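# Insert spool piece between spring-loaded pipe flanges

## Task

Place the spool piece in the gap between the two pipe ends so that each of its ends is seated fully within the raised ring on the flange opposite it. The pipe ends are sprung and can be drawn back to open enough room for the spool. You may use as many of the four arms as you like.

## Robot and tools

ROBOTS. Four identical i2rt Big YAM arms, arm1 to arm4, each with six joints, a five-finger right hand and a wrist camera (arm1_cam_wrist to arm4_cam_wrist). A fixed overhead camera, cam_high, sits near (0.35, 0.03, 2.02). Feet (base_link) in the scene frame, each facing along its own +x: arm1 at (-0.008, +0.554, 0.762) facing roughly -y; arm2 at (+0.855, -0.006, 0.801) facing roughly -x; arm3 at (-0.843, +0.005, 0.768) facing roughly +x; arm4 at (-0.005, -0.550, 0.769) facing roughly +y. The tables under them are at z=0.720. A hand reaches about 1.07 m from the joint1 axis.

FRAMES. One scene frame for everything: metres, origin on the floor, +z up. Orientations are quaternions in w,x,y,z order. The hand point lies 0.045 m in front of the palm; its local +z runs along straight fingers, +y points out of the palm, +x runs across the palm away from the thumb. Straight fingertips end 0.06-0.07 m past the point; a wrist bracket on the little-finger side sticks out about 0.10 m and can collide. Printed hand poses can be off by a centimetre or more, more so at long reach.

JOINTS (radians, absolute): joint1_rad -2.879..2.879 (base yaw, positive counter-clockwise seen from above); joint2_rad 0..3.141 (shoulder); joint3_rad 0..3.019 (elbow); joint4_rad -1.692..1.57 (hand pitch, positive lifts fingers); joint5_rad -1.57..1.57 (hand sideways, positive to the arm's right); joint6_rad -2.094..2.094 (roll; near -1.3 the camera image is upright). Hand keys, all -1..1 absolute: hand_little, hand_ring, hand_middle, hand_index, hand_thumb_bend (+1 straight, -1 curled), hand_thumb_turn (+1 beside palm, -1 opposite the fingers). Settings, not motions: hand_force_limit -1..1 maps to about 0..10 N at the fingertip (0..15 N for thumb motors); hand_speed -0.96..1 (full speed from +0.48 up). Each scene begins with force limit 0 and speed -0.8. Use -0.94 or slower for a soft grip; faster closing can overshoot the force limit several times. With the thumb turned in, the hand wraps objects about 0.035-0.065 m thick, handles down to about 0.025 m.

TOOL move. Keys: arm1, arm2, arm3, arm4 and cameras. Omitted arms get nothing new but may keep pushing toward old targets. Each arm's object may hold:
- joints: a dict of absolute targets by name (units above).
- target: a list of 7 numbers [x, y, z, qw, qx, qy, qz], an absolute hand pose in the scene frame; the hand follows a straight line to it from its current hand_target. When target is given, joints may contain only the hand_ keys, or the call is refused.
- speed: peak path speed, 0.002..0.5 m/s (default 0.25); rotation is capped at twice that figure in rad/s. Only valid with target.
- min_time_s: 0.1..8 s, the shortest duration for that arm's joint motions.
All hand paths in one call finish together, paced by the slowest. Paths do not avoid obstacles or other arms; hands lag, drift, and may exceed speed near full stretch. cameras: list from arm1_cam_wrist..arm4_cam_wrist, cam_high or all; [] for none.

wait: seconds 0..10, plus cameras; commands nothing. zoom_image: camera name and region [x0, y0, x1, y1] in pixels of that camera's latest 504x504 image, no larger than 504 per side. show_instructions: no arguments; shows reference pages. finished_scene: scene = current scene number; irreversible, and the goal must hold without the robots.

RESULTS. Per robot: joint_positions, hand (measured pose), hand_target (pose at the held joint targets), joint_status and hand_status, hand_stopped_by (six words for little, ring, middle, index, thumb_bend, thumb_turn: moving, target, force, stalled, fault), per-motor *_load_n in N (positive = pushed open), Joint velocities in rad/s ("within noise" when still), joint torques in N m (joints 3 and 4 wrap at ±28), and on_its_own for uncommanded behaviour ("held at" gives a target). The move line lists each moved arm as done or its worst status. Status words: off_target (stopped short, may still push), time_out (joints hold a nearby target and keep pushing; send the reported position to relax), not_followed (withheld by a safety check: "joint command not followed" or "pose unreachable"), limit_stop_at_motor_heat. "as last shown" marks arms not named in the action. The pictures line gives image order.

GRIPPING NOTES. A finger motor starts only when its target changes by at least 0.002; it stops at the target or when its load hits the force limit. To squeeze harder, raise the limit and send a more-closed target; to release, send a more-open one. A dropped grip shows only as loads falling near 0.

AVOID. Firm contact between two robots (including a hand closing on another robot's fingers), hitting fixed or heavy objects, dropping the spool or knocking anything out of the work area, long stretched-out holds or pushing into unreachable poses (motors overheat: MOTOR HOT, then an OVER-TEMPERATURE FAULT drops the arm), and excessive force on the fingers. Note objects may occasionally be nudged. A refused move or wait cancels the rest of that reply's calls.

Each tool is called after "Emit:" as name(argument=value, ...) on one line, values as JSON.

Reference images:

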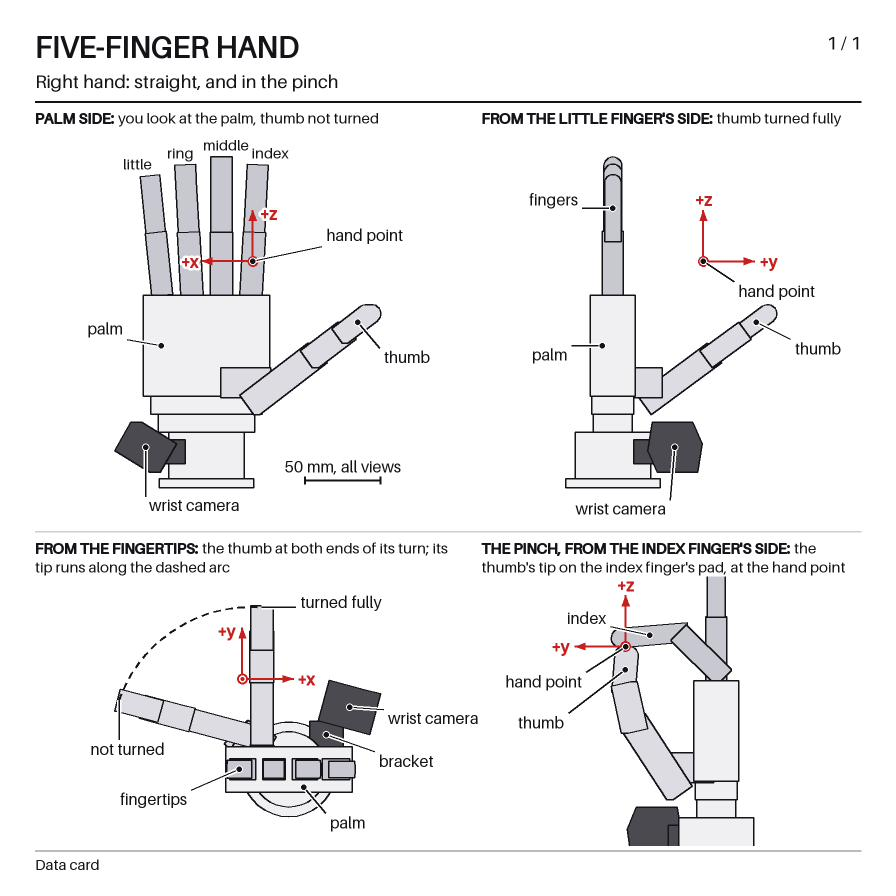

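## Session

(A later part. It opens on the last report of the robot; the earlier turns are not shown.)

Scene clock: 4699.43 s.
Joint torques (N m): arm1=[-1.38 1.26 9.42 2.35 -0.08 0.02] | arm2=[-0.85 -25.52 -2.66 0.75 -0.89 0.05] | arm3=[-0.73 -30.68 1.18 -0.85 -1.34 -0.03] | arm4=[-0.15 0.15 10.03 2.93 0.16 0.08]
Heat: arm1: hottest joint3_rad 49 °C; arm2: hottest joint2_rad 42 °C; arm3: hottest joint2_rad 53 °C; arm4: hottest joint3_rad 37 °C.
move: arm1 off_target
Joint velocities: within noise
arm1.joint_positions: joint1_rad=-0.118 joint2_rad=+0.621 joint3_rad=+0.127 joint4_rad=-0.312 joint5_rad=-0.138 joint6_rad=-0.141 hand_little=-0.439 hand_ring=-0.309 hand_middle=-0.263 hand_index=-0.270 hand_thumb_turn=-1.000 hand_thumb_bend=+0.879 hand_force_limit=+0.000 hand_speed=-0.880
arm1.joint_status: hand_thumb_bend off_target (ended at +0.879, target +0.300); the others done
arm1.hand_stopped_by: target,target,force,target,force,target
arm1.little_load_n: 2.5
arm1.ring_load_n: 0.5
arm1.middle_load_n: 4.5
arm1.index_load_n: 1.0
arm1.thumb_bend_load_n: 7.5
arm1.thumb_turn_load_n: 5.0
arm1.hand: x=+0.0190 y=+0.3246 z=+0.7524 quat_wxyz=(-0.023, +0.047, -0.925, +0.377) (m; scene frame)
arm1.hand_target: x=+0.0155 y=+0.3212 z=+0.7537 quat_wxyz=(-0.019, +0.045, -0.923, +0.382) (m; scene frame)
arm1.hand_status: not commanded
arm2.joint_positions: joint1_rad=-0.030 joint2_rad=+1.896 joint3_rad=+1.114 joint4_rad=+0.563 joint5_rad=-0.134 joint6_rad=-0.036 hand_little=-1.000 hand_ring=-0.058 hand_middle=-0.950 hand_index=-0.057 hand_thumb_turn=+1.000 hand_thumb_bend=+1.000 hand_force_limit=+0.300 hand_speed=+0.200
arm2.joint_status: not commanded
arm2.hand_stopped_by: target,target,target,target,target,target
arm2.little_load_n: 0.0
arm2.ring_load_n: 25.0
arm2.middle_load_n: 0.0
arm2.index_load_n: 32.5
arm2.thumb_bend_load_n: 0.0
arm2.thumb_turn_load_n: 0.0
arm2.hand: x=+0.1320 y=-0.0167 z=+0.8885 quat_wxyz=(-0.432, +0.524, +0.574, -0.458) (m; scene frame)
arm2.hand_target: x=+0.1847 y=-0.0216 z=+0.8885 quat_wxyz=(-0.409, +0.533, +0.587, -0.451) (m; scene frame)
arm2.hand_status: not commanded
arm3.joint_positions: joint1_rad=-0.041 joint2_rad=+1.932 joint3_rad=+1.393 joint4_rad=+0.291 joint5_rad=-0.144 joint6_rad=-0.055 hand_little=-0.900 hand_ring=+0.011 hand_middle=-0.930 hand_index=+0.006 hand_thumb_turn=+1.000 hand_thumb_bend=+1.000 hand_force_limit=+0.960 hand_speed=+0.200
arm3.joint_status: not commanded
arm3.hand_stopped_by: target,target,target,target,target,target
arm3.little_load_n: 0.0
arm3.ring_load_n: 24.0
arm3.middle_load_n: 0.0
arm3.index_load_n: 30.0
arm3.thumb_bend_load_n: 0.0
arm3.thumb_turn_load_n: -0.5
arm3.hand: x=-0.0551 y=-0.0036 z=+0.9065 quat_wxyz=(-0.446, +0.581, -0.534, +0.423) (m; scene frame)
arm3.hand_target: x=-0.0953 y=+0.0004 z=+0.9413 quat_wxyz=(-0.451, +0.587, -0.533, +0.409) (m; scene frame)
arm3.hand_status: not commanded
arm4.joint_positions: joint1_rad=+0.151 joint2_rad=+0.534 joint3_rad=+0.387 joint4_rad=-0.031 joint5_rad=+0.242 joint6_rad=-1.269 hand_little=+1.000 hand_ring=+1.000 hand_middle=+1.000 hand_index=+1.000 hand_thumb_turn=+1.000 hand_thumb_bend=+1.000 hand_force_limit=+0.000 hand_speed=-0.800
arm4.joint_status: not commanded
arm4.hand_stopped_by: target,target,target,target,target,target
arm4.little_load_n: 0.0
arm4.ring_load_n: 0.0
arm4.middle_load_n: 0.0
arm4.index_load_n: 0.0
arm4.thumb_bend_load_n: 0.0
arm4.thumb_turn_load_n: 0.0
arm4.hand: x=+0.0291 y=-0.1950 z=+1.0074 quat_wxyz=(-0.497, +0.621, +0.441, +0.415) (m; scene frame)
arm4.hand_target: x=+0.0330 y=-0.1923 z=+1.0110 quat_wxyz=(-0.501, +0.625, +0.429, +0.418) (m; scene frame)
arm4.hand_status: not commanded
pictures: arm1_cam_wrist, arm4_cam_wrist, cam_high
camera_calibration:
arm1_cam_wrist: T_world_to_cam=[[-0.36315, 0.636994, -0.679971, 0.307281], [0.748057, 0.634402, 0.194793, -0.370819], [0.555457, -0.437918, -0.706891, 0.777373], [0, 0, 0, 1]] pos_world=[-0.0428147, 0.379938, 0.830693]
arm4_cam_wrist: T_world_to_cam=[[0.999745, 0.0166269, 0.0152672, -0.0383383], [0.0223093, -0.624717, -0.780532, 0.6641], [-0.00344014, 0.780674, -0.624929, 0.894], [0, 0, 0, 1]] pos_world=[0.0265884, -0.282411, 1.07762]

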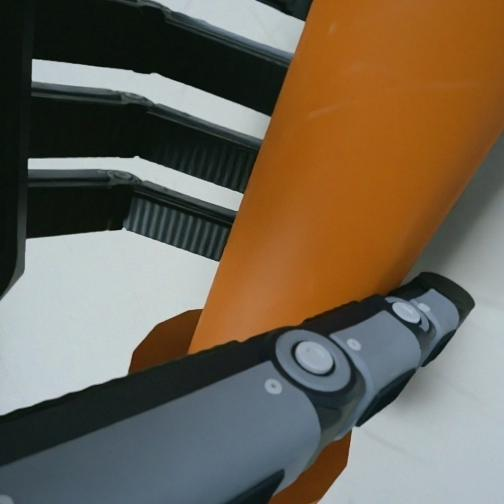

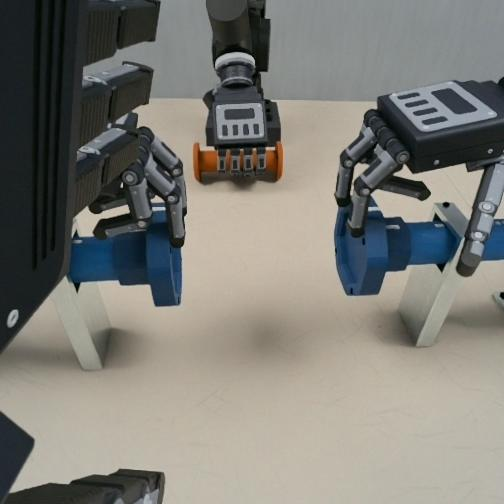

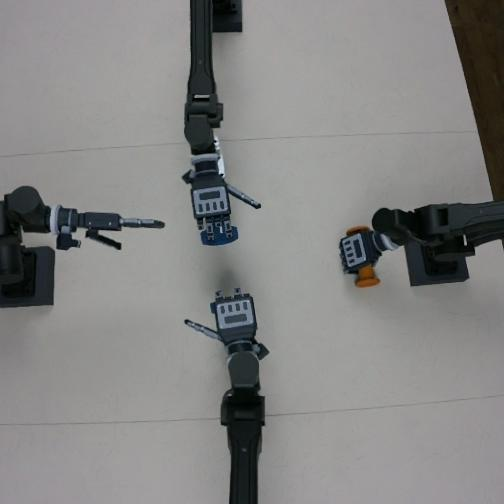

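Emit:
move(arm1={"joints": {"hand_little": -0.47, "hand_ring": -0.34, "hand_middle": -0.30, "hand_index": -0.30, "hand_thumb_bend": -0.3, "hand_force_limit": 0.7, "hand_speed": -0.88}})

Emit:
move(arm1={"target": [0.0165, 0.3, 0.800, 0.0187, -0.0451, 0.9227, -0.3822], "speed": 0.06})

Emit:
move(arm1={"target": [0.022, 0.200, 0.880, 0.0426, -0.0664, 0.9211, -0.3812], "speed": 0.1}, cameras=["arm4_cam_wrist", "cam_high"])

Emit:
zoom_image(camera="arm4_cam_wrist", region=[160, 80, 320, 240])

Emit:
zoom_image(camera="cam_high", region=[270, 210, 360, 300])

Scene clock: 4715.37 s.
Joint torques (N m): arm1=[-1.44 1.26 9.52 2.37 -0.08 0.02] | arm2=[-0.85 -25.7 -2.62 0.83 -0.89 0.07] | arm3=[-0.91 -30.86 1.28 -0.69 -1.37 -0.04] | arm4=[-0.09 0.15 10.03 2.95 0.15 0.08]
Heat: arm1: hottest joint3_rad 48 °C; arm2: hottest joint2_rad 42 °C; arm3: hottest joint2_rad 53 °C; arm4: hottest joint3_rad 37 °C.
move: arm1 off_target
Joint velocities: within noise
arm1.joint_positions: joint1_rad=-0.118 joint2_rad=+0.621 joint3_rad=+0.126 joint4_rad=-0.312 joint5_rad=-0.138 joint6_rad=-0.141 hand_little=-0.469 hand_ring=-0.338 hand_middle=-0.282 hand_index=-0.298 hand_thumb_turn=-1.000 hand_thumb_bend=+0.879 hand_force_limit=+0.700 hand_speed=-0.880
arm1.joint_status: hand_thumb_bend off_target (ended at +0.879, target -0.300); the others done
arm1.hand_stopped_by: target,target,force,target,force,target
arm1.little_load_n: 2.5
arm1.ring_load_n: 6.0
arm1.middle_load_n: 6.5
arm1.index_load_n: 6.0
arm1.thumb_bend_load_n: 17.0
arm1.thumb_turn_load_n: 6.5
arm1.hand: x=+0.0190 y=+0.3251 z=+0.7519 quat_wxyz=(-0.023, +0.047, -0.925, +0.376) (m; scene frame)
arm1.hand_target: x=+0.0155 y=+0.3211 z=+0.7538 quat_wxyz=(-0.019, +0.045, -0.923, +0.382) (m; scene frame)
arm1.hand_status: not commanded
arm2, arm3, arm4: as last shown
arm2.index_load_n: 33.0
arm3.thumb_bend_load_n: -0.5
pictures: none

Scene clock: 4717.13 s.
Joint torques (N m): arm1=[0.21 -0.38 15.34 1.48 -0.01 0.13] | arm2=[-0.62 -25.47 -2.66 0.77 -0.91 0.05] | arm3=[-0.85 -30.92 1.25 -0.66 -1.37 -0.04] | arm4=[-0.09 0.21 10.04 2.93 0.15 0.08]
Heat: arm1: hottest joint3_rad 49 °C; arm2: hottest joint2_rad 42 °C; arm3: hottest joint2_rad 53 °C; arm4: hottest joint3_rad 37 °C.
move: arm1 off_target
Joint velocities: within noise
arm1.joint_positions: joint1_rad=-0.118 joint2_rad=+0.638 joint3_rad=+0.187 joint4_rad=-0.420 joint5_rad=-0.125 joint6_rad=-0.138 hand_little=-0.469 hand_ring=-0.338 hand_middle=-0.282 hand_index=-0.298 hand_thumb_turn=-1.000 hand_thumb_bend=+0.879 hand_force_limit=+0.700 hand_speed=-0.880
arm1.joint_status: not commanded
arm1.hand_stopped_by: target,target,force,target,force,target
arm1.little_load_n: 2.5
arm1.ring_load_n: 6.0
arm1.middle_load_n: 6.5
arm1.index_load_n: 6.5
arm1.thumb_bend_load_n: 17.0
arm1.thumb_turn_load_n: 6.5
arm1.hand: x=+0.0170 y=+0.3280 z=+0.7624 quat_wxyz=(-0.021, +0.042, -0.937, +0.346) (m; scene frame)
arm1.hand_target: x=+0.0169 y=+0.3004 z=+0.7985 quat_wxyz=(-0.019, +0.045, -0.923, +0.382) (m; scene frame)
arm1.hand_status: off_target (0.047 m and 4.5 deg from the pose sent, 0.054 m and 0.9 deg at the start)
arm2, arm3, arm4: as last shown
arm3.index_load_n: 30.5
arm3.thumb_bend_load_n: 0.0
arm4.ring_load_n: -0.5
pictures: none

Scene clock: 4719.23 s.
Joint torques (N m): arm1=[0.62 -2.84 15.58 1.55 -0.17 0.03] | arm2=[-0.56 -25.7 -2.62 0.87 -0.9 0.05] | arm3=[-0.38 -31.03 1.2 -0.81 -1.35 -0.03] | arm4=[-0.15 0.21 10.02 2.93 0.15 0.08]
Heat: arm1: hottest joint3_rad 49 °C; arm2: hottest joint2_rad 42 °C; arm3: hottest joint2_rad 53 °C; arm4: hottest joint3_rad 37 °C.
move: arm1 off_target
Joint velocities: within noise
arm1.joint_positions: joint1_rad=-0.107 joint2_rad=+0.933 joint3_rad=+0.530 joint4_rad=-0.462 joint5_rad=-0.171 joint6_rad=-0.138 hand_little=-0.469 hand_ring=-0.338 hand_middle=-0.282 hand_index=-0.298 hand_thumb_turn=-1.000 hand_thumb_bend=+0.879 hand_force_limit=+0.700 hand_speed=-0.880
arm1.joint_status: not commanded
arm1.hand_stopped_by: target,target,force,target,force,target
arm1.little_load_n: 2.5
arm1.ring_load_n: 6.0
arm1.middle_load_n: 6.0
arm1.index_load_n: 6.5
arm1.thumb_bend_load_n: 16.5
arm1.thumb_turn_load_n: 6.5
arm1.hand: x=+0.0196 y=+0.2273 z=+0.8464 quat_wxyz=(-0.045, +0.055, -0.934, +0.351) (m; scene frame)
arm1.hand_target: x=+0.0221 y=+0.2021 z=+0.8803 quat_wxyz=(-0.043, +0.066, -0.921, +0.382) (m; scene frame)
arm1.hand_status: off_target (0.043 m and 4.0 deg from the pose sent, 0.174 m and 5.7 deg at the start)
arm2, arm3, arm4: as last shown
arm4.ring_load_n: 0.0
pictures: arm4_cam_wrist, cam_high
camera_calibration:
arm4_cam_wrist: T_world_to_cam=[[0.999745, 0.0166269, 0.0152672, -0.0383383], [0.0223093, -0.624717, -0.780532, 0.6641], [-0.00344014, 0.780674, -0.624929, 0.894], [0, 0, 0, 1]] pos_world=[0.0265884, -0.282411, 1.07762]

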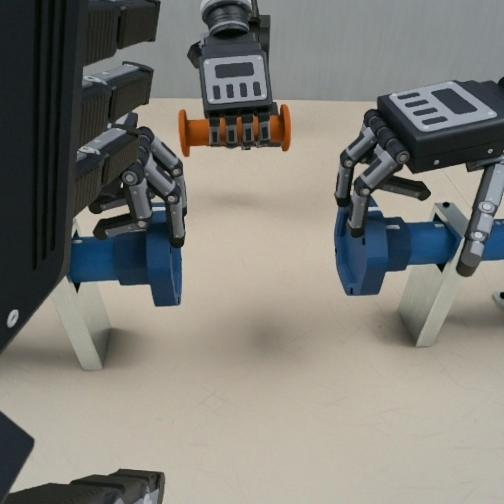

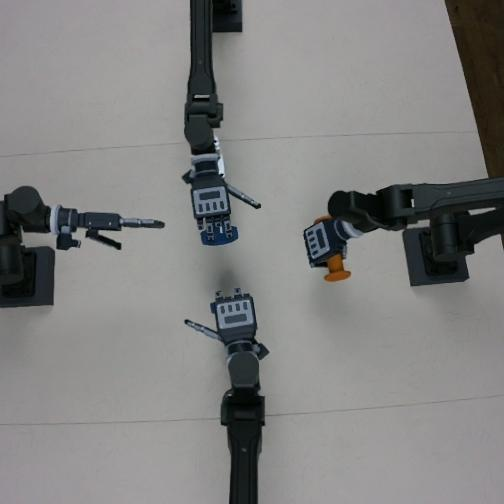

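Scaled by 3.150 from the camera's 504x504 image, which has a finer 720x720 frame.

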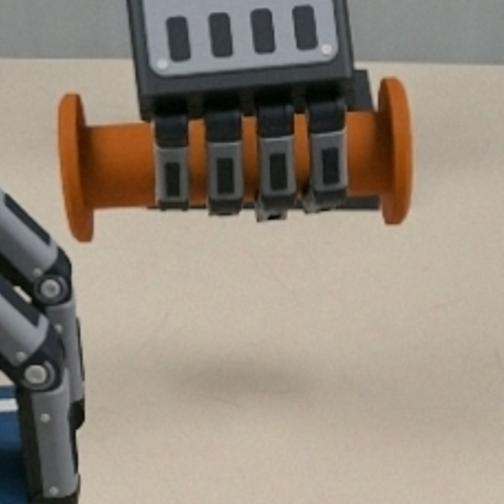

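Scaled by 5.600 from the camera's 504x504 image, which has a finer 720x720 frame.

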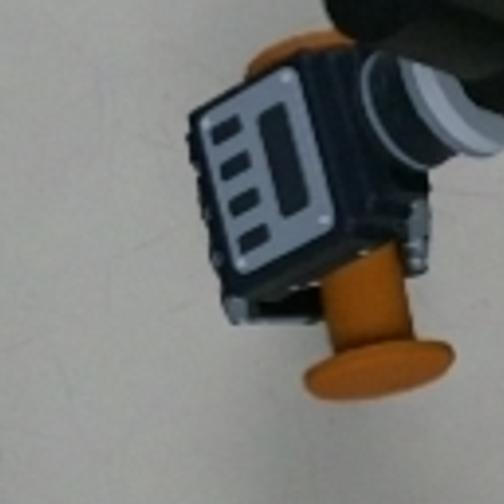

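Emit:
move(arm1={"target": [0.038, 0.055, 0.875, 0.0354, -0.0788, 0.9206, -0.3811], "speed": 0.1}, cameras=["arm4_cam_wrist", "cam_high"])

Emit:
zoom_image(camera="arm4_cam_wrist", region=[175, 140, 335, 240])

Emit:
zoom_image(camera="cam_high", region=[240, 240, 300, 300])

Scene clock: 4756.17 s.
Joint torques (N m): arm1=[0.62 -8.06 15.02 2.5 0.04 0.15] | arm2=[-0.5 -25.52 -2.7 0.87 -0.9 0.05] | arm3=[-0.67 -30.97 1.31 -0.77 -1.37 -0.06] | arm4=[-0.09 0.21 10.03 2.95 0.15 0.08]
Heat: arm1: hottest joint3_rad 55 °C; arm2: hottest joint2_rad 42 °C; arm3: hottest joint2_rad 53 °C; arm4: hottest joint3_rad 37 °C.
move: arm1 off_target
Joint velocities: within noise
arm1.joint_positions: joint1_rad=-0.038 joint2_rad=+1.367 joint3_rad=+0.844 joint4_rad=-0.362 joint5_rad=-0.124 joint6_rad=-0.130 hand_little=-0.469 hand_ring=-0.338 hand_middle=-0.282 hand_index=-0.298 hand_thumb_turn=-1.000 hand_thumb_bend=+0.879 hand_force_limit=+0.700 hand_speed=-0.880
arm1.joint_status: not commanded
arm1.hand_stopped_by: target,target,force,target,force,target
arm1.little_load_n: 2.5
arm1.ring_load_n: 6.0
arm1.middle_load_n: 6.5
arm1.index_load_n: 6.0
arm1.thumb_bend_load_n: 16.5
arm1.thumb_turn_load_n: 7.0
arm1.hand: x=+0.0319 y=+0.0931 z=+0.8408 quat_wxyz=(-0.037, +0.075, -0.937, +0.338) (m; scene frame)
arm1.hand_target: x=+0.0379 y=+0.0586 z=+0.8766 quat_wxyz=(-0.036, +0.079, -0.920, +0.381) (m; scene frame)
arm1.hand_status: off_target (0.052 m and 5.3 deg from the pose sent, 0.176 m and 4.8 deg at the start)
arm2, arm3, arm4: as last shown
arm2.index_load_n: 32.5
arm2.thumb_turn_load_n: -0.5
arm3.index_load_n: 30.0
pictures: arm4_cam_wrist, cam_high
camera_calibration:
arm4_cam_wrist: T_world_to_cam=[[0.999745, 0.0166269, 0.0152672, -0.0383383], [0.0223093, -0.624717, -0.780532, 0.6641], [-0.00344014, 0.780674, -0.624929, 0.894], [0, 0, 0, 1]] pos_world=[0.0265884, -0.282411, 1.07762]

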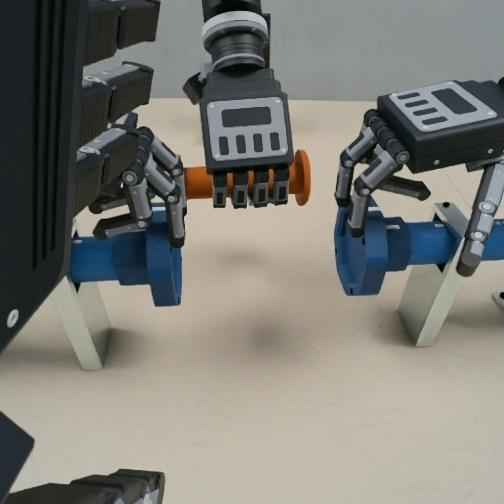

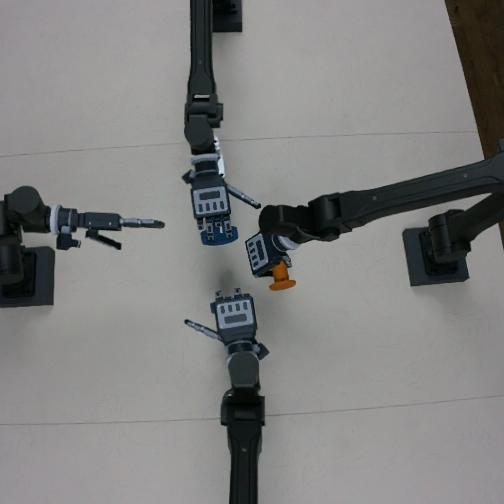

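Scaled by 3.150 from the camera's 504x504 image, which has a finer 720x720 frame.

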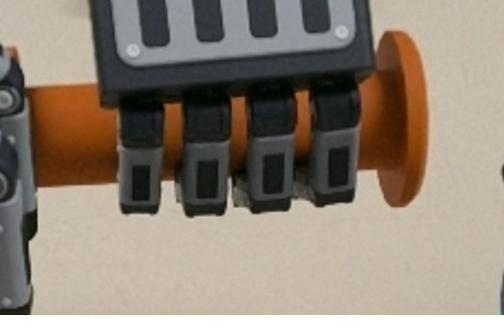

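Scaled by 8.400 from the camera's 504x504 image, which has a finer 720x720 frame.

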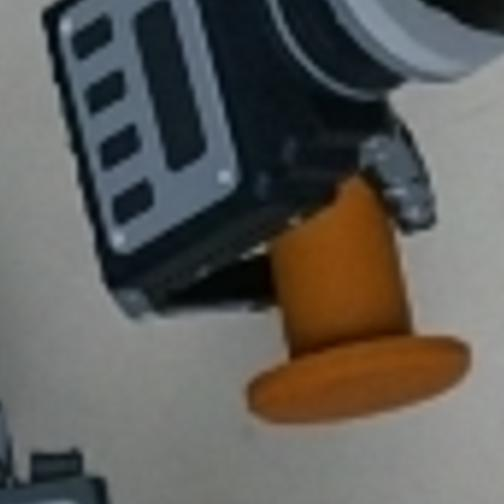

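Emit:
move(arm1={"target": [0.052, 0.028, 0.865, 0.0353, -0.0695, 0.9213, -0.3814], "speed": 0.06}, cameras=["arm4_cam_wrist", "cam_high"])

Emit:
zoom_image(camera="arm4_cam_wrist", region=[175, 150, 335, 250])

Emit:
zoom_image(camera="cam_high", region=[230, 250, 290, 310])

Scene clock: 4794.67 s.
Joint torques (N m): arm1=[0.44 -9.17 14.84 2.62 0.07 0.2] | arm2=[-0.62 -25.58 -2.69 0.81 -0.9 0.05] | arm3=[-0.73 -31.09 1.14 -0.62 -1.38 -0.02] | arm4=[-0.09 0.15 10.03 2.93 0.15 0.08]
Heat: arm1: hottest joint3_rad 57 °C; arm2: hottest joint2_rad 42 °C; arm3: hottest joint2_rad 53 °C; arm4: hottest joint3_rad 37 °C.
move: arm1 off_target
Joint velocities: within noise
arm1.joint_positions: joint1_rad=-0.005 joint2_rad=+1.449 joint3_rad=+0.897 joint4_rad=-0.329 joint5_rad=-0.094 joint6_rad=-0.090 hand_little=-0.469 hand_ring=-0.338 hand_middle=-0.282 hand_index=-0.298 hand_thumb_turn=-1.000 hand_thumb_bend=+0.879 hand_force_limit=+0.700 hand_speed=-0.880
arm1.joint_status: not commanded
arm1.hand_stopped_by: target,target,force,target,force,target
arm1.little_load_n: 2.5
arm1.ring_load_n: 6.0
arm1.middle_load_n: 6.5
arm1.index_load_n: 6.5
arm1.thumb_bend_load_n: 16.5
arm1.thumb_turn_load_n: 6.5
arm1.hand: x=+0.0446 y=+0.0662 z=+0.8313 quat_wxyz=(-0.035, +0.067, -0.938, +0.339) (m; scene frame)
arm1.hand_target: x=+0.0518 y=+0.0315 z=+0.8667 quat_wxyz=(-0.036, +0.069, -0.921, +0.381) (m; scene frame)
arm1.hand_status: off_target (0.052 m and 5.3 deg from the pose sent, 0.072 m and 5.3 deg at the start)
arm2, arm3, arm4: as last shown
arm2.index_load_n: 33.0
arm2.thumb_turn_load_n: 0.0
pictures: arm4_cam_wrist, cam_high
camera_calibration:
arm4_cam_wrist: T_world_to_cam=[[0.999745, 0.0166269, 0.0152672, -0.0383383], [0.0223093, -0.624717, -0.780532, 0.6641], [-0.00344014, 0.780674, -0.624929, 0.894], [0, 0, 0, 1]] pos_world=[0.0265884, -0.282411, 1.07762]

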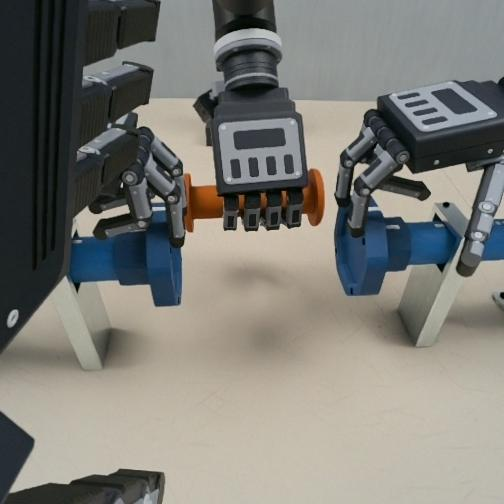

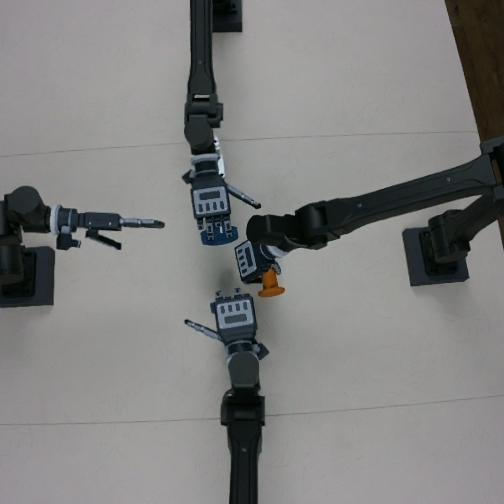

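Scaled by 3.150 from the camera's 504x504 image, which has a finer 720x720 frame.

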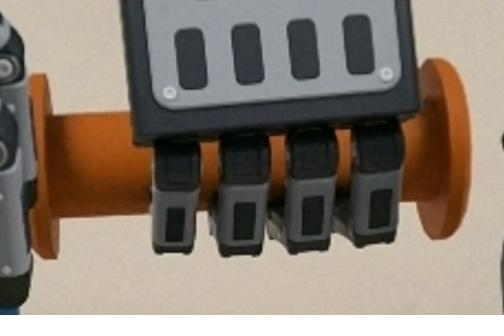

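Scaled by 8.400 from the camera's 504x504 image, which has a finer 720x720 frame.

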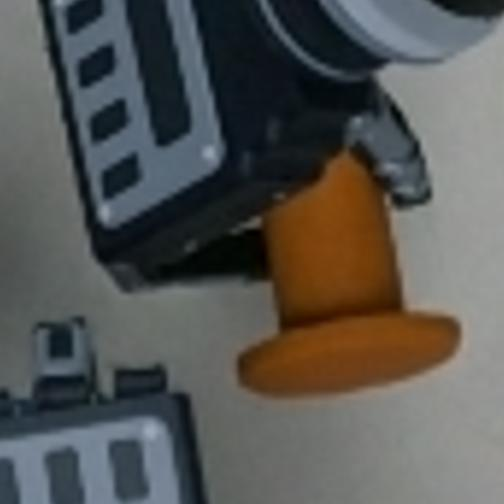

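Emit:
move(arm1={"target": [0.0550, 0.006, 0.865, 0.0353, -0.0695, 0.9213, -0.3814], "speed": 0.05}, cameras=["arm4_cam_wrist", "cam_high"])

Emit:
zoom_image(camera="arm4_cam_wrist", region=[160, 160, 360, 300])

Emit:
zoom_image(camera="cam_high", region=[200, 220, 290, 310])

Scene clock: 4824.60 s.
Joint torques (N m): arm1=[0.5 -9.88 14.91 2.37 0.06 0.15] | arm2=[-0.73 -25.58 -2.69 0.83 -0.9 0.05] | arm3=[-0.91 -31.15 1.25 -0.8 -1.39 -0.04] | arm4=[-0.15 0.15 10.03 2.93 0.15 0.08]
Heat: arm1: hottest joint3_rad 53 °C; arm2: hottest joint2_rad 42 °C; arm3: hottest joint2_rad 54 °C; arm4: hottest joint3_rad 37 °C.
move: arm1 off_target
Joint velocities: within noise
arm1.joint_positions: joint1_rad=+0.000 joint2_rad=+1.505 joint3_rad=+0.957 joint4_rad=-0.329 joint5_rad=-0.090 joint6_rad=-0.086 hand_little=-0.469 hand_ring=-0.338 hand_middle=-0.282 hand_index=-0.298 hand_thumb_turn=-1.000 hand_thumb_bend=+0.879 hand_force_limit=+0.700 hand_speed=-0.880
arm1.joint_status: not commanded
arm1.hand_stopped_by: target,target,force,target,force,target
arm1.little_load_n: 2.5
arm1.ring_load_n: 6.0
arm1.middle_load_n: 6.0
arm1.index_load_n: 6.5
arm1.thumb_bend_load_n: 16.5
arm1.thumb_turn_load_n: 6.5
arm1.hand: x=+0.0471 y=+0.0433 z=+0.8309 quat_wxyz=(-0.035, +0.067, -0.937, +0.340) (m; scene frame)
arm1.hand_target: x=+0.0549 y=+0.0095 z=+0.8665 quat_wxyz=(-0.036, +0.070, -0.921, +0.381) (m; scene frame)
arm1.hand_status: off_target (0.051 m and 5.1 deg from the pose sent, 0.070 m and 5.3 deg at the start)
arm2, arm3, arm4: as last shown
arm2.ring_load_n: 24.5
arm2.index_load_n: 32.5
pictures: arm4_cam_wrist, cam_high
camera_calibration:
arm4_cam_wrist: T_world_to_cam=[[0.999745, 0.0166269, 0.0152672, -0.0383383], [0.0223093, -0.624717, -0.780532, 0.6641], [-0.00344014, 0.780674, -0.624929, 0.894], [0, 0, 0, 1]] pos_world=[0.0265884, -0.282411, 1.07762]

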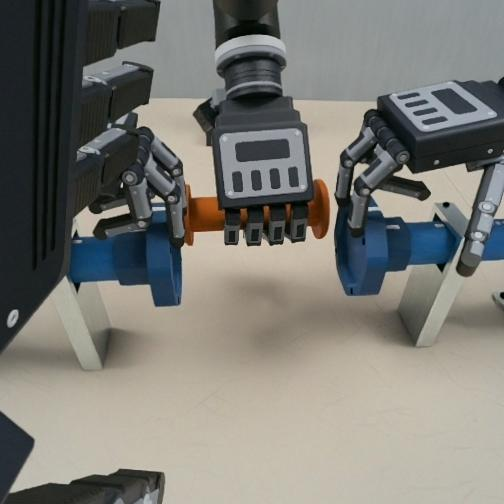

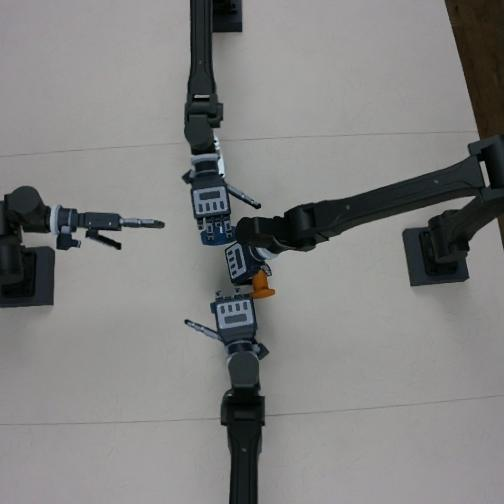

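Scaled by 2.520 from the camera's 504x504 image, which has a finer 720x720 frame.

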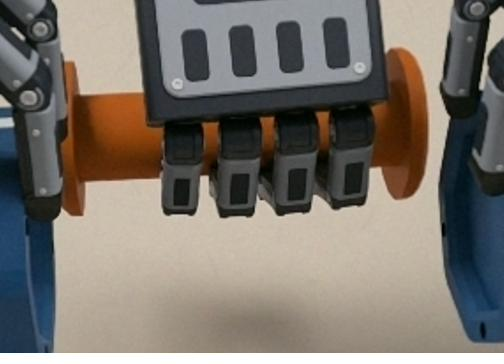

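Scaled by 5.600 from the camera's 504x504 image, which has a finer 720x720 frame.

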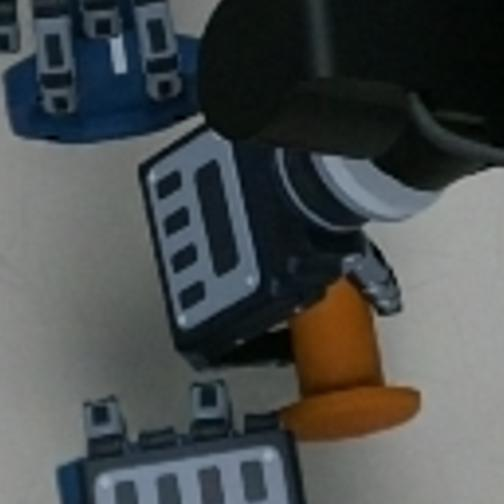

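Emit:
move(arm1={"target": [0.0572, -0.010, 0.866, 0.0353, -0.0695, 0.9213, -0.3814], "speed": 0.04}, cameras=["arm4_cam_wrist", "cam_high"])

Emit:
zoom_image(camera="arm4_cam_wrist", region=[160, 160, 360, 300])

Emit:
zoom_image(camera="cam_high", region=[200, 220, 290, 310])

Scene clock: 4841.50 s.
Joint torques (N m): arm1=[0.56 -10.64 14.91 2.07 0.07 0.15] | arm2=[-0.79 -25.76 -2.7 0.84 -0.91 0.06] | arm3=[-0.5 -30.86 1.2 -0.69 -1.37 -0.05] | arm4=[-0.15 0.15 10.02 2.93 0.15 0.08]
Heat: arm1: hottest joint3_rad 56 °C; arm2: hottest joint2_rad 42 °C; arm3: hottest joint2_rad 54 °C; arm4: hottest joint3_rad 37 °C.
move: arm1 off_target
Joint velocities: within noise
arm1.joint_positions: joint1_rad=+0.003 joint2_rad=+1.545 joint3_rad=+1.004 joint4_rad=-0.329 joint5_rad=-0.087 joint6_rad=-0.084 hand_little=-0.469 hand_ring=-0.338 hand_middle=-0.282 hand_index=-0.298 hand_thumb_turn=-1.000 hand_thumb_bend=+0.879 hand_force_limit=+0.700 hand_speed=-0.880
arm1.joint_status: not commanded
arm1.hand_stopped_by: target,target,force,target,force,target
arm1.little_load_n: 2.5
arm1.ring_load_n: 6.0
arm1.middle_load_n: 6.5
arm1.index_load_n: 6.5
arm1.thumb_bend_load_n: 16.5
arm1.thumb_turn_load_n: 6.5
arm1.hand: x=+0.0490 y=+0.0249 z=+0.8323 quat_wxyz=(-0.034, +0.067, -0.936, +0.344) (m; scene frame)
arm1.hand_target: x=+0.0572 y=-0.0069 z=+0.8673 quat_wxyz=(-0.036, +0.069, -0.921, +0.381) (m; scene frame)
arm1.hand_status: off_target (0.049 m and 4.7 deg from the pose sent, 0.064 m and 5.1 deg at the start)
arm2, arm3, arm4: as last shown
arm2.index_load_n: 33.0
arm4.index_load_n: 0.5
pictures: arm4_cam_wrist, cam_high
camera_calibration:
arm4_cam_wrist: T_world_to_cam=[[0.999745, 0.0166269, 0.0152672, -0.0383383], [0.0223093, -0.624717, -0.780532, 0.6641], [-0.00344014, 0.780674, -0.624929, 0.894], [0, 0, 0, 1]] pos_world=[0.0265884, -0.282411, 1.07762]

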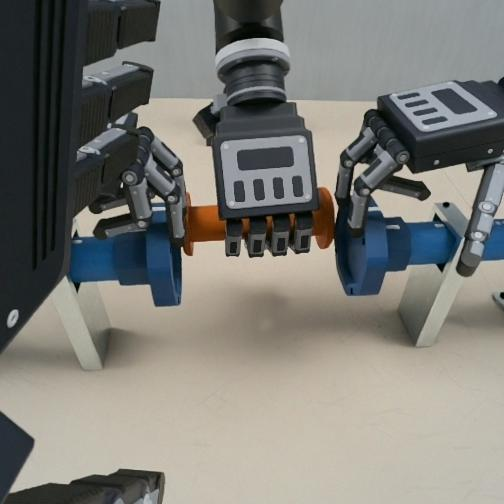

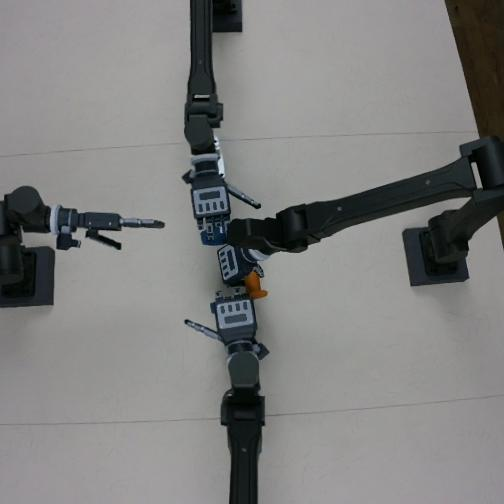

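Scaled by 2.520 from the camera's 504x504 image, which has a finer 720x720 frame.

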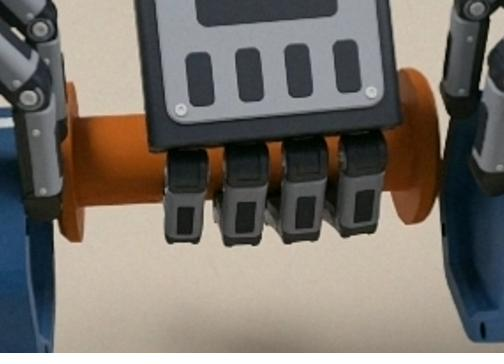

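Scaled by 5.600 from the camera's 504x504 image, which has a finer 720x720 frame.

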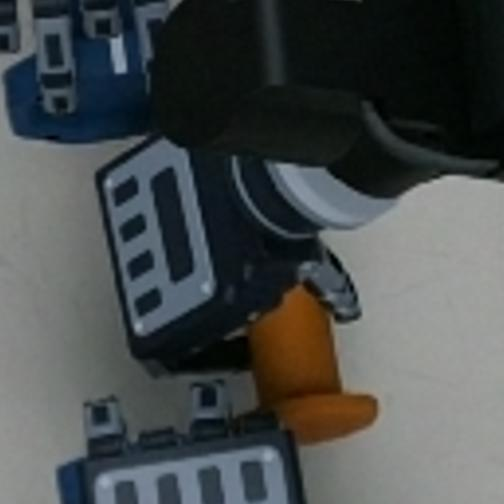

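Emit:
move(arm1={"target": [0.0602, -0.028, 0.8655, 0.0353, -0.0695, 0.9213, -0.3814], "speed": 0.04}, cameras=["arm4_cam_wrist", "cam_high"])

Emit:
zoom_image(camera="arm4_cam_wrist", region=[160, 160, 360, 300])

Emit:
zoom_image(camera="cam_high", region=[200, 220, 290, 310])

Scene clock: 4856.43 s.
Joint torques (N m): arm1=[0.56 -11.28 14.99 1.87 0.07 0.15] | arm2=[-0.5 -25.64 -2.63 0.81 -0.9 0.07] | arm3=[-0.85 -30.68 1.2 -0.61 -1.37 -0.04] | arm4=[-0.09 0.15 10.02 2.95 0.15 0.08]
Heat: arm1: hottest joint3_rad 54 °C; arm2: hottest joint2_rad 42 °C; arm3: hottest joint2_rad 54 °C; arm4: hottest joint3_rad 37 °C.
move: arm1 off_target
Joint velocities: within noise
arm1.joint_positions: joint1_rad=+0.008 joint2_rad=+1.590 joint3_rad=+1.055 joint4_rad=-0.329 joint5_rad=-0.084 joint6_rad=-0.081 hand_little=-0.469 hand_ring=-0.338 hand_middle=-0.282 hand_index=-0.298 hand_thumb_turn=-1.000 hand_thumb_bend=+0.879 hand_force_limit=+0.700 hand_speed=-0.880
arm1.joint_status: not commanded
arm1.hand_stopped_by: target,target,force,target,force,target
arm1.little_load_n: 2.5
arm1.ring_load_n: 6.0
arm1.middle_load_n: 6.5
arm1.index_load_n: 6.5
arm1.thumb_bend_load_n: 16.5
arm1.thumb_turn_load_n: 6.5
arm1.hand: x=+0.0517 y=+0.0053 z=+0.8320 quat_wxyz=(-0.034, +0.067, -0.935, +0.346) (m; scene frame)
arm1.hand_target: x=+0.0602 y=-0.0250 z=+0.8667 quat_wxyz=(-0.036, +0.070, -0.921, +0.382) (m; scene frame)
arm1.hand_status: off_target (0.048 m and 4.3 deg from the pose sent, 0.063 m and 4.7 deg at the start)
arm2.joint_positions: joint1_rad=-0.030 joint2_rad=+1.896 joint3_rad=+1.114 joint4_rad=+0.563 joint5_rad=-0.134 joint6_rad=-0.036 hand_little=-1.000 hand_ring=-0.058 hand_middle=-0.950 hand_index=-0.057 hand_thumb_turn=+1.000 hand_thumb_bend=+1.000 hand_force_limit=+0.300 hand_speed=+0.200
arm2.joint_status: not commanded
arm2.hand_stopped_by: target,target,target,target,target,target
arm2.little_load_n: 0.0
arm2.ring_load_n: 25.0
arm2.middle_load_n: 0.0
arm2.index_load_n: 33.0
arm2.thumb_bend_load_n: 0.0
arm2.thumb_turn_load_n: 0.0
arm2.hand: x=+0.1320 y=-0.0167 z=+0.8885 quat_wxyz=(-0.432, +0.524, +0.574, -0.458) (m; scene frame)
arm2.hand_target: x=+0.1847 y=-0.0216 z=+0.8885 quat_wxyz=(-0.409, +0.533, +0.587, -0.451) (m; scene frame)
arm2.hand_status: not commanded
arm3.joint_positions: joint1_rad=-0.041 joint2_rad=+1.932 joint3_rad=+1.393 joint4_rad=+0.291 joint5_rad=-0.144 joint6_rad=-0.055 hand_little=-0.900 hand_ring=+0.011 hand_middle=-0.930 hand_index=+0.006 hand_thumb_turn=+1.000 hand_thumb_bend=+1.000 hand_force_limit=+0.960 hand_speed=+0.200
arm3.joint_status: not commanded
arm3.hand_stopped_by: target,target,target,target,target,target
arm3.little_load_n: 0.0
arm3.ring_load_n: 24.0
arm3.middle_load_n: 0.0
arm3.index_load_n: 30.0
arm3.thumb_bend_load_n: 0.0
arm3.thumb_turn_load_n: 0.0
arm3.hand: x=-0.0551 y=-0.0036 z=+0.9065 quat_wxyz=(-0.446, +0.581, -0.534, +0.423) (m; scene frame)
arm3.hand_target: x=-0.0953 y=+0.0004 z=+0.9413 quat_wxyz=(-0.451, +0.587, -0.533, +0.409) (m; scene frame)
arm3.hand_status: not commanded
arm4.joint_positions: joint1_rad=+0.151 joint2_rad=+0.534 joint3_rad=+0.387 joint4_rad=-0.031 joint5_rad=+0.242 joint6_rad=-1.269 hand_little=+1.000 hand_ring=+1.000 hand_middle=+1.000 hand_index=+1.000 hand_thumb_turn=+1.000 hand_thumb_bend=+1.000 hand_force_limit=+0.000 hand_speed=-0.800
arm4.joint_status: not commanded
arm4.hand_stopped_by: target,target,target,target,target,target
arm4.little_load_n: 0.0
arm4.ring_load_n: -0.5
arm4.middle_load_n: 0.0
arm4.index_load_n: 0.0
arm4.thumb_bend_load_n: 0.0
arm4.thumb_turn_load_n: 0.0
arm4.hand: x=+0.0291 y=-0.1950 z=+1.0074 quat_wxyz=(-0.497, +0.621, +0.441, +0.415) (m; scene frame)
arm4.hand_target: x=+0.0330 y=-0.1923 z=+1.0110 quat_wxyz=(-0.501, +0.625, +0.429, +0.418) (m; scene frame)
arm4.hand_status: not commanded
pictures: arm4_cam_wrist, cam_high
camera_calibration:
arm4_cam_wrist: T_world_to_cam=[[0.999745, 0.0166269, 0.0152672, -0.0383383], [0.0223093, -0.624717, -0.780532, 0.6641], [-0.00344014, 0.780674, -0.624929, 0.894], [0, 0, 0, 1]] pos_world=[0.0265884, -0.282411, 1.07762]

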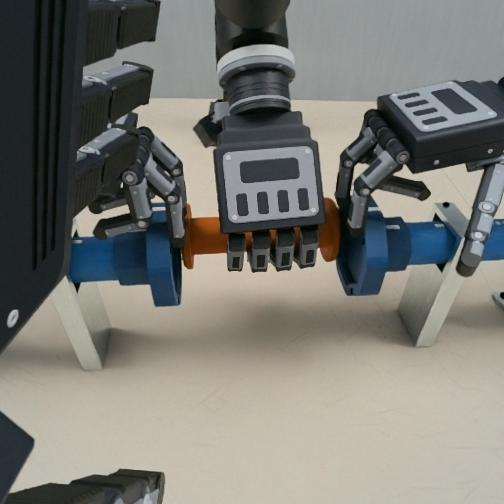

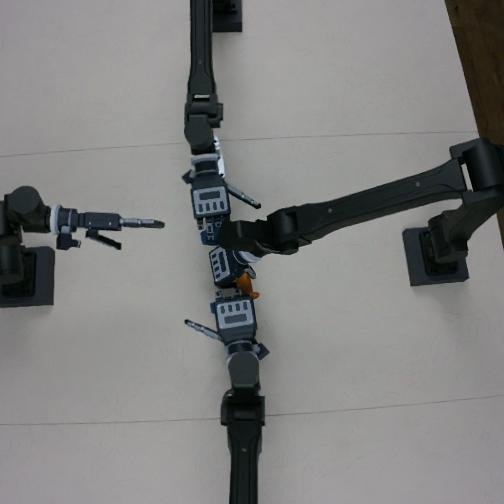

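Scaled by 2.520 from the camera's 504x504 image, which has a finer 720x720 frame.

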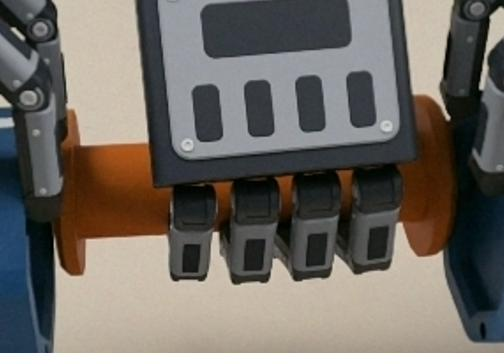

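Scaled by 5.600 from the camera's 504x504 image, which has a finer 720x720 frame.

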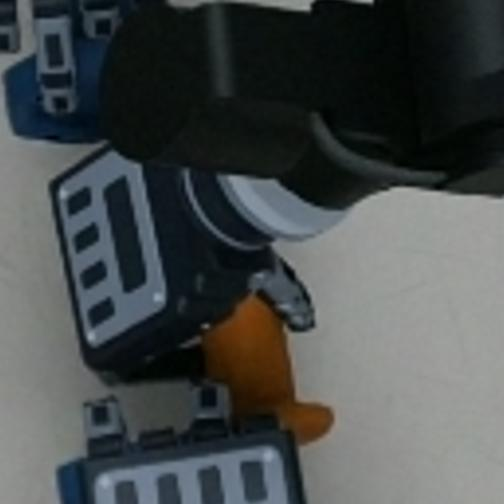

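Emit:
move(arm1={"target": [0.0625, -0.048, 0.8655, 0.0353, -0.0695, 0.9213, -0.3814], "speed": 0.04}, cameras=["arm4_cam_wrist"])

Emit:
zoom_image(camera="arm4_cam_wrist", region=[160, 160, 360, 300])

Scene clock: 4868.13 s.
Joint torques (N m): arm1=[0.5 -12.04 15.12 1.59 0.07 0.15] | arm2=[-0.73 -25.58 -2.67 0.83 -0.9 0.05] | arm3=[-0.79 -30.86 1.31 -0.75 -1.34 -0.01] | arm4=[-0.09 0.15 10.03 2.93 0.15 0.08]
Heat: arm1: hottest joint3_rad 54 °C; arm2: hottest joint2_rad 42 °C; arm3: hottest joint2_rad 54 °C; arm4: hottest joint3_rad 37 °C.
move: arm1 off_target
Joint velocities: within noise
arm1.joint_positions: joint1_rad=+0.010 joint2_rad=+1.639 joint3_rad=+1.115 joint4_rad=-0.331 joint5_rad=-0.082 joint6_rad=-0.078 hand_little=-0.469 hand_ring=-0.338 hand_middle=-0.282 hand_index=-0.298 hand_thumb_turn=-1.000 hand_thumb_bend=+0.879 hand_force_limit=+0.700 hand_speed=-0.880
arm1.joint_status: not commanded
arm1.hand_stopped_by: target,target,force,target,force,target
arm1.little_load_n: 2.5
arm1.ring_load_n: 6.0
arm1.middle_load_n: 6.5
arm1.index_load_n: 7.0
arm1.thumb_bend_load_n: 16.5
arm1.thumb_turn_load_n: 6.5
arm1.hand: x=+0.0537 y=-0.0170 z=+0.8322 quat_wxyz=(-0.034, +0.067, -0.934, +0.350) (m; scene frame)
arm1.hand_target: x=+0.0625 y=-0.0452 z=+0.8664 quat_wxyz=(-0.036, +0.069, -0.921, +0.382) (m; scene frame)
arm1.hand_status: off_target (0.046 m and 3.9 deg from the pose sent, 0.064 m and 4.3 deg at the start)
arm2, arm3, arm4: as last shown
arm2.middle_load_n: 0.5
arm4.ring_load_n: 0.0
pictures: arm4_cam_wrist
camera_calibration:
arm4_cam_wrist: T_world_to_cam=[[0.999745, 0.0166269, 0.0152672, -0.0383383], [0.0223093, -0.624717, -0.780532, 0.6641], [-0.00344014, 0.780674, -0.624929, 0.894], [0, 0, 0, 1]] pos_world=[0.0265884, -0.282411, 1.07762]

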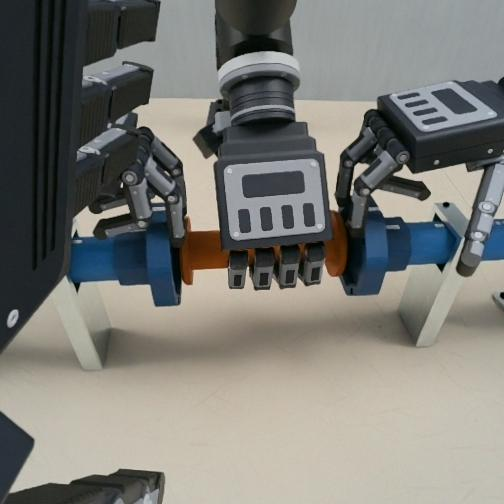

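Scaled by 2.520 from the camera's 504x504 image, which has a finer 720x720 frame.

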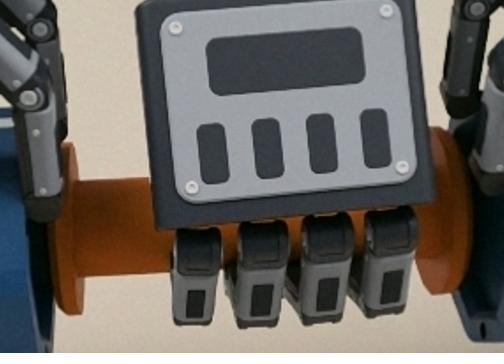

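Emit:
move(arm1={"target": [0.0640, -0.066, 0.8665, 0.0353, -0.0695, 0.9213, -0.3814], "speed": 0.04}, cameras=["arm4_cam_wrist", "cam_high"])

Emit:
zoom_image(camera="arm4_cam_wrist", region=[160, 180, 360, 320])

Emit:
zoom_image(camera="cam_high", region=[180, 220, 270, 310])

Scene clock: 4880.80 s.
Joint torques (N m): arm1=[0.56 -12.63 15.19 1.58 0.07 0.15] | arm2=[-0.5 -25.64 -2.63 0.84 -0.89 0.05] | arm3=[-0.67 -30.62 1.17 -0.68 -1.35 -0.01] | arm4=[-0.15 0.15 10.03 2.95 0.15 0.08]
Heat: arm1: hottest joint3_rad 55 °C; arm2: hottest joint2_rad 42 °C; arm3: hottest joint2_rad 54 °C; arm4: hottest joint3_rad 37 °C.
move: arm1 off_target
Joint velocities: within noise
arm1.joint_positions: joint1_rad=+0.011 joint2_rad=+1.681 joint3_rad=+1.172 joint4_rad=-0.347 joint5_rad=-0.081 joint6_rad=-0.078 hand_little=-0.469 hand_ring=-0.338 hand_middle=-0.282 hand_index=-0.298 hand_thumb_turn=-1.000 hand_thumb_bend=+0.879 hand_force_limit=+0.700 hand_speed=-0.880
arm1.joint_status: not commanded
arm1.hand_stopped_by: target,target,force,target,force,target
arm1.little_load_n: 2.5
arm1.ring_load_n: 6.0
arm1.middle_load_n: 6.5
arm1.index_load_n: 6.5
arm1.thumb_bend_load_n: 16.5
arm1.thumb_turn_load_n: 6.5
arm1.hand: x=+0.0549 y=-0.0353 z=+0.8328 quat_wxyz=(-0.034, +0.067, -0.934, +0.350) (m; scene frame)
arm1.hand_target: x=+0.0640 y=-0.0632 z=+0.8675 quat_wxyz=(-0.036, +0.069, -0.921, +0.382) (m; scene frame)
arm1.hand_status: off_target (0.046 m and 3.9 deg from the pose sent, 0.061 m and 3.9 deg at the start)
arm2, arm3, arm4: as last shown
arm2.middle_load_n: 0.0
arm2.index_load_n: 32.5
arm2.thumb_turn_load_n: -0.5
arm3.index_load_n: 30.5
pictures: arm4_cam_wrist, cam_high
camera_calibration:
arm4_cam_wrist: T_world_to_cam=[[0.999745, 0.0166269, 0.0152672, -0.0383383], [0.0223093, -0.624717, -0.780532, 0.6641], [-0.00344014, 0.780674, -0.624929, 0.894], [0, 0, 0, 1]] pos_world=[0.0265884, -0.282411, 1.07762]

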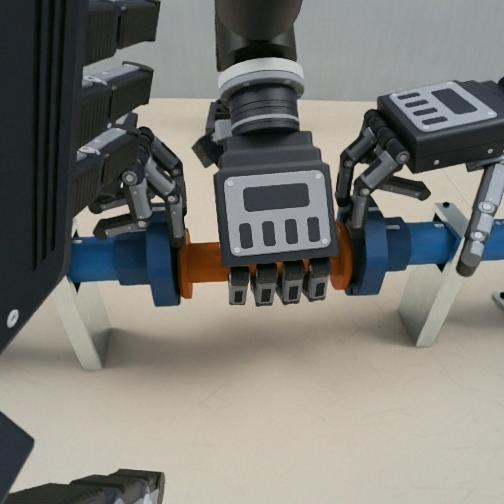

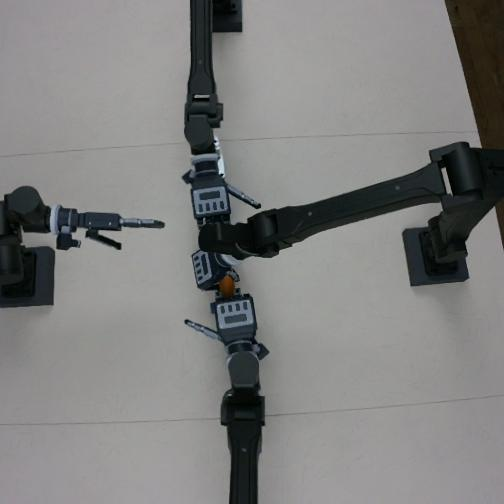

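Scaled by 2.520 from the camera's 504x504 image, which has a finer 720x720 frame.

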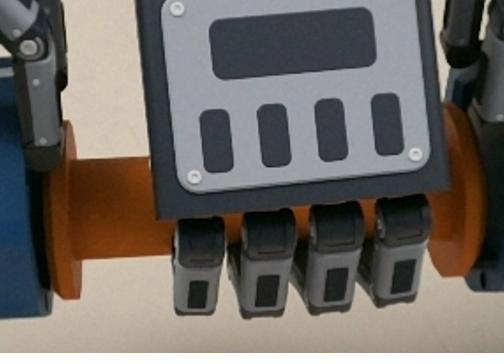

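Scaled by 5.600 from the camera's 504x504 image, which has a finer 720x720 frame.

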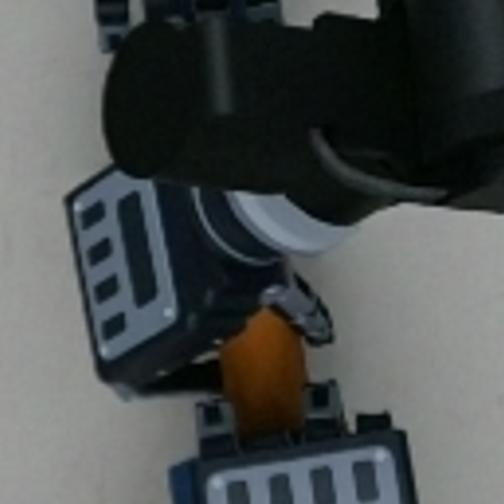

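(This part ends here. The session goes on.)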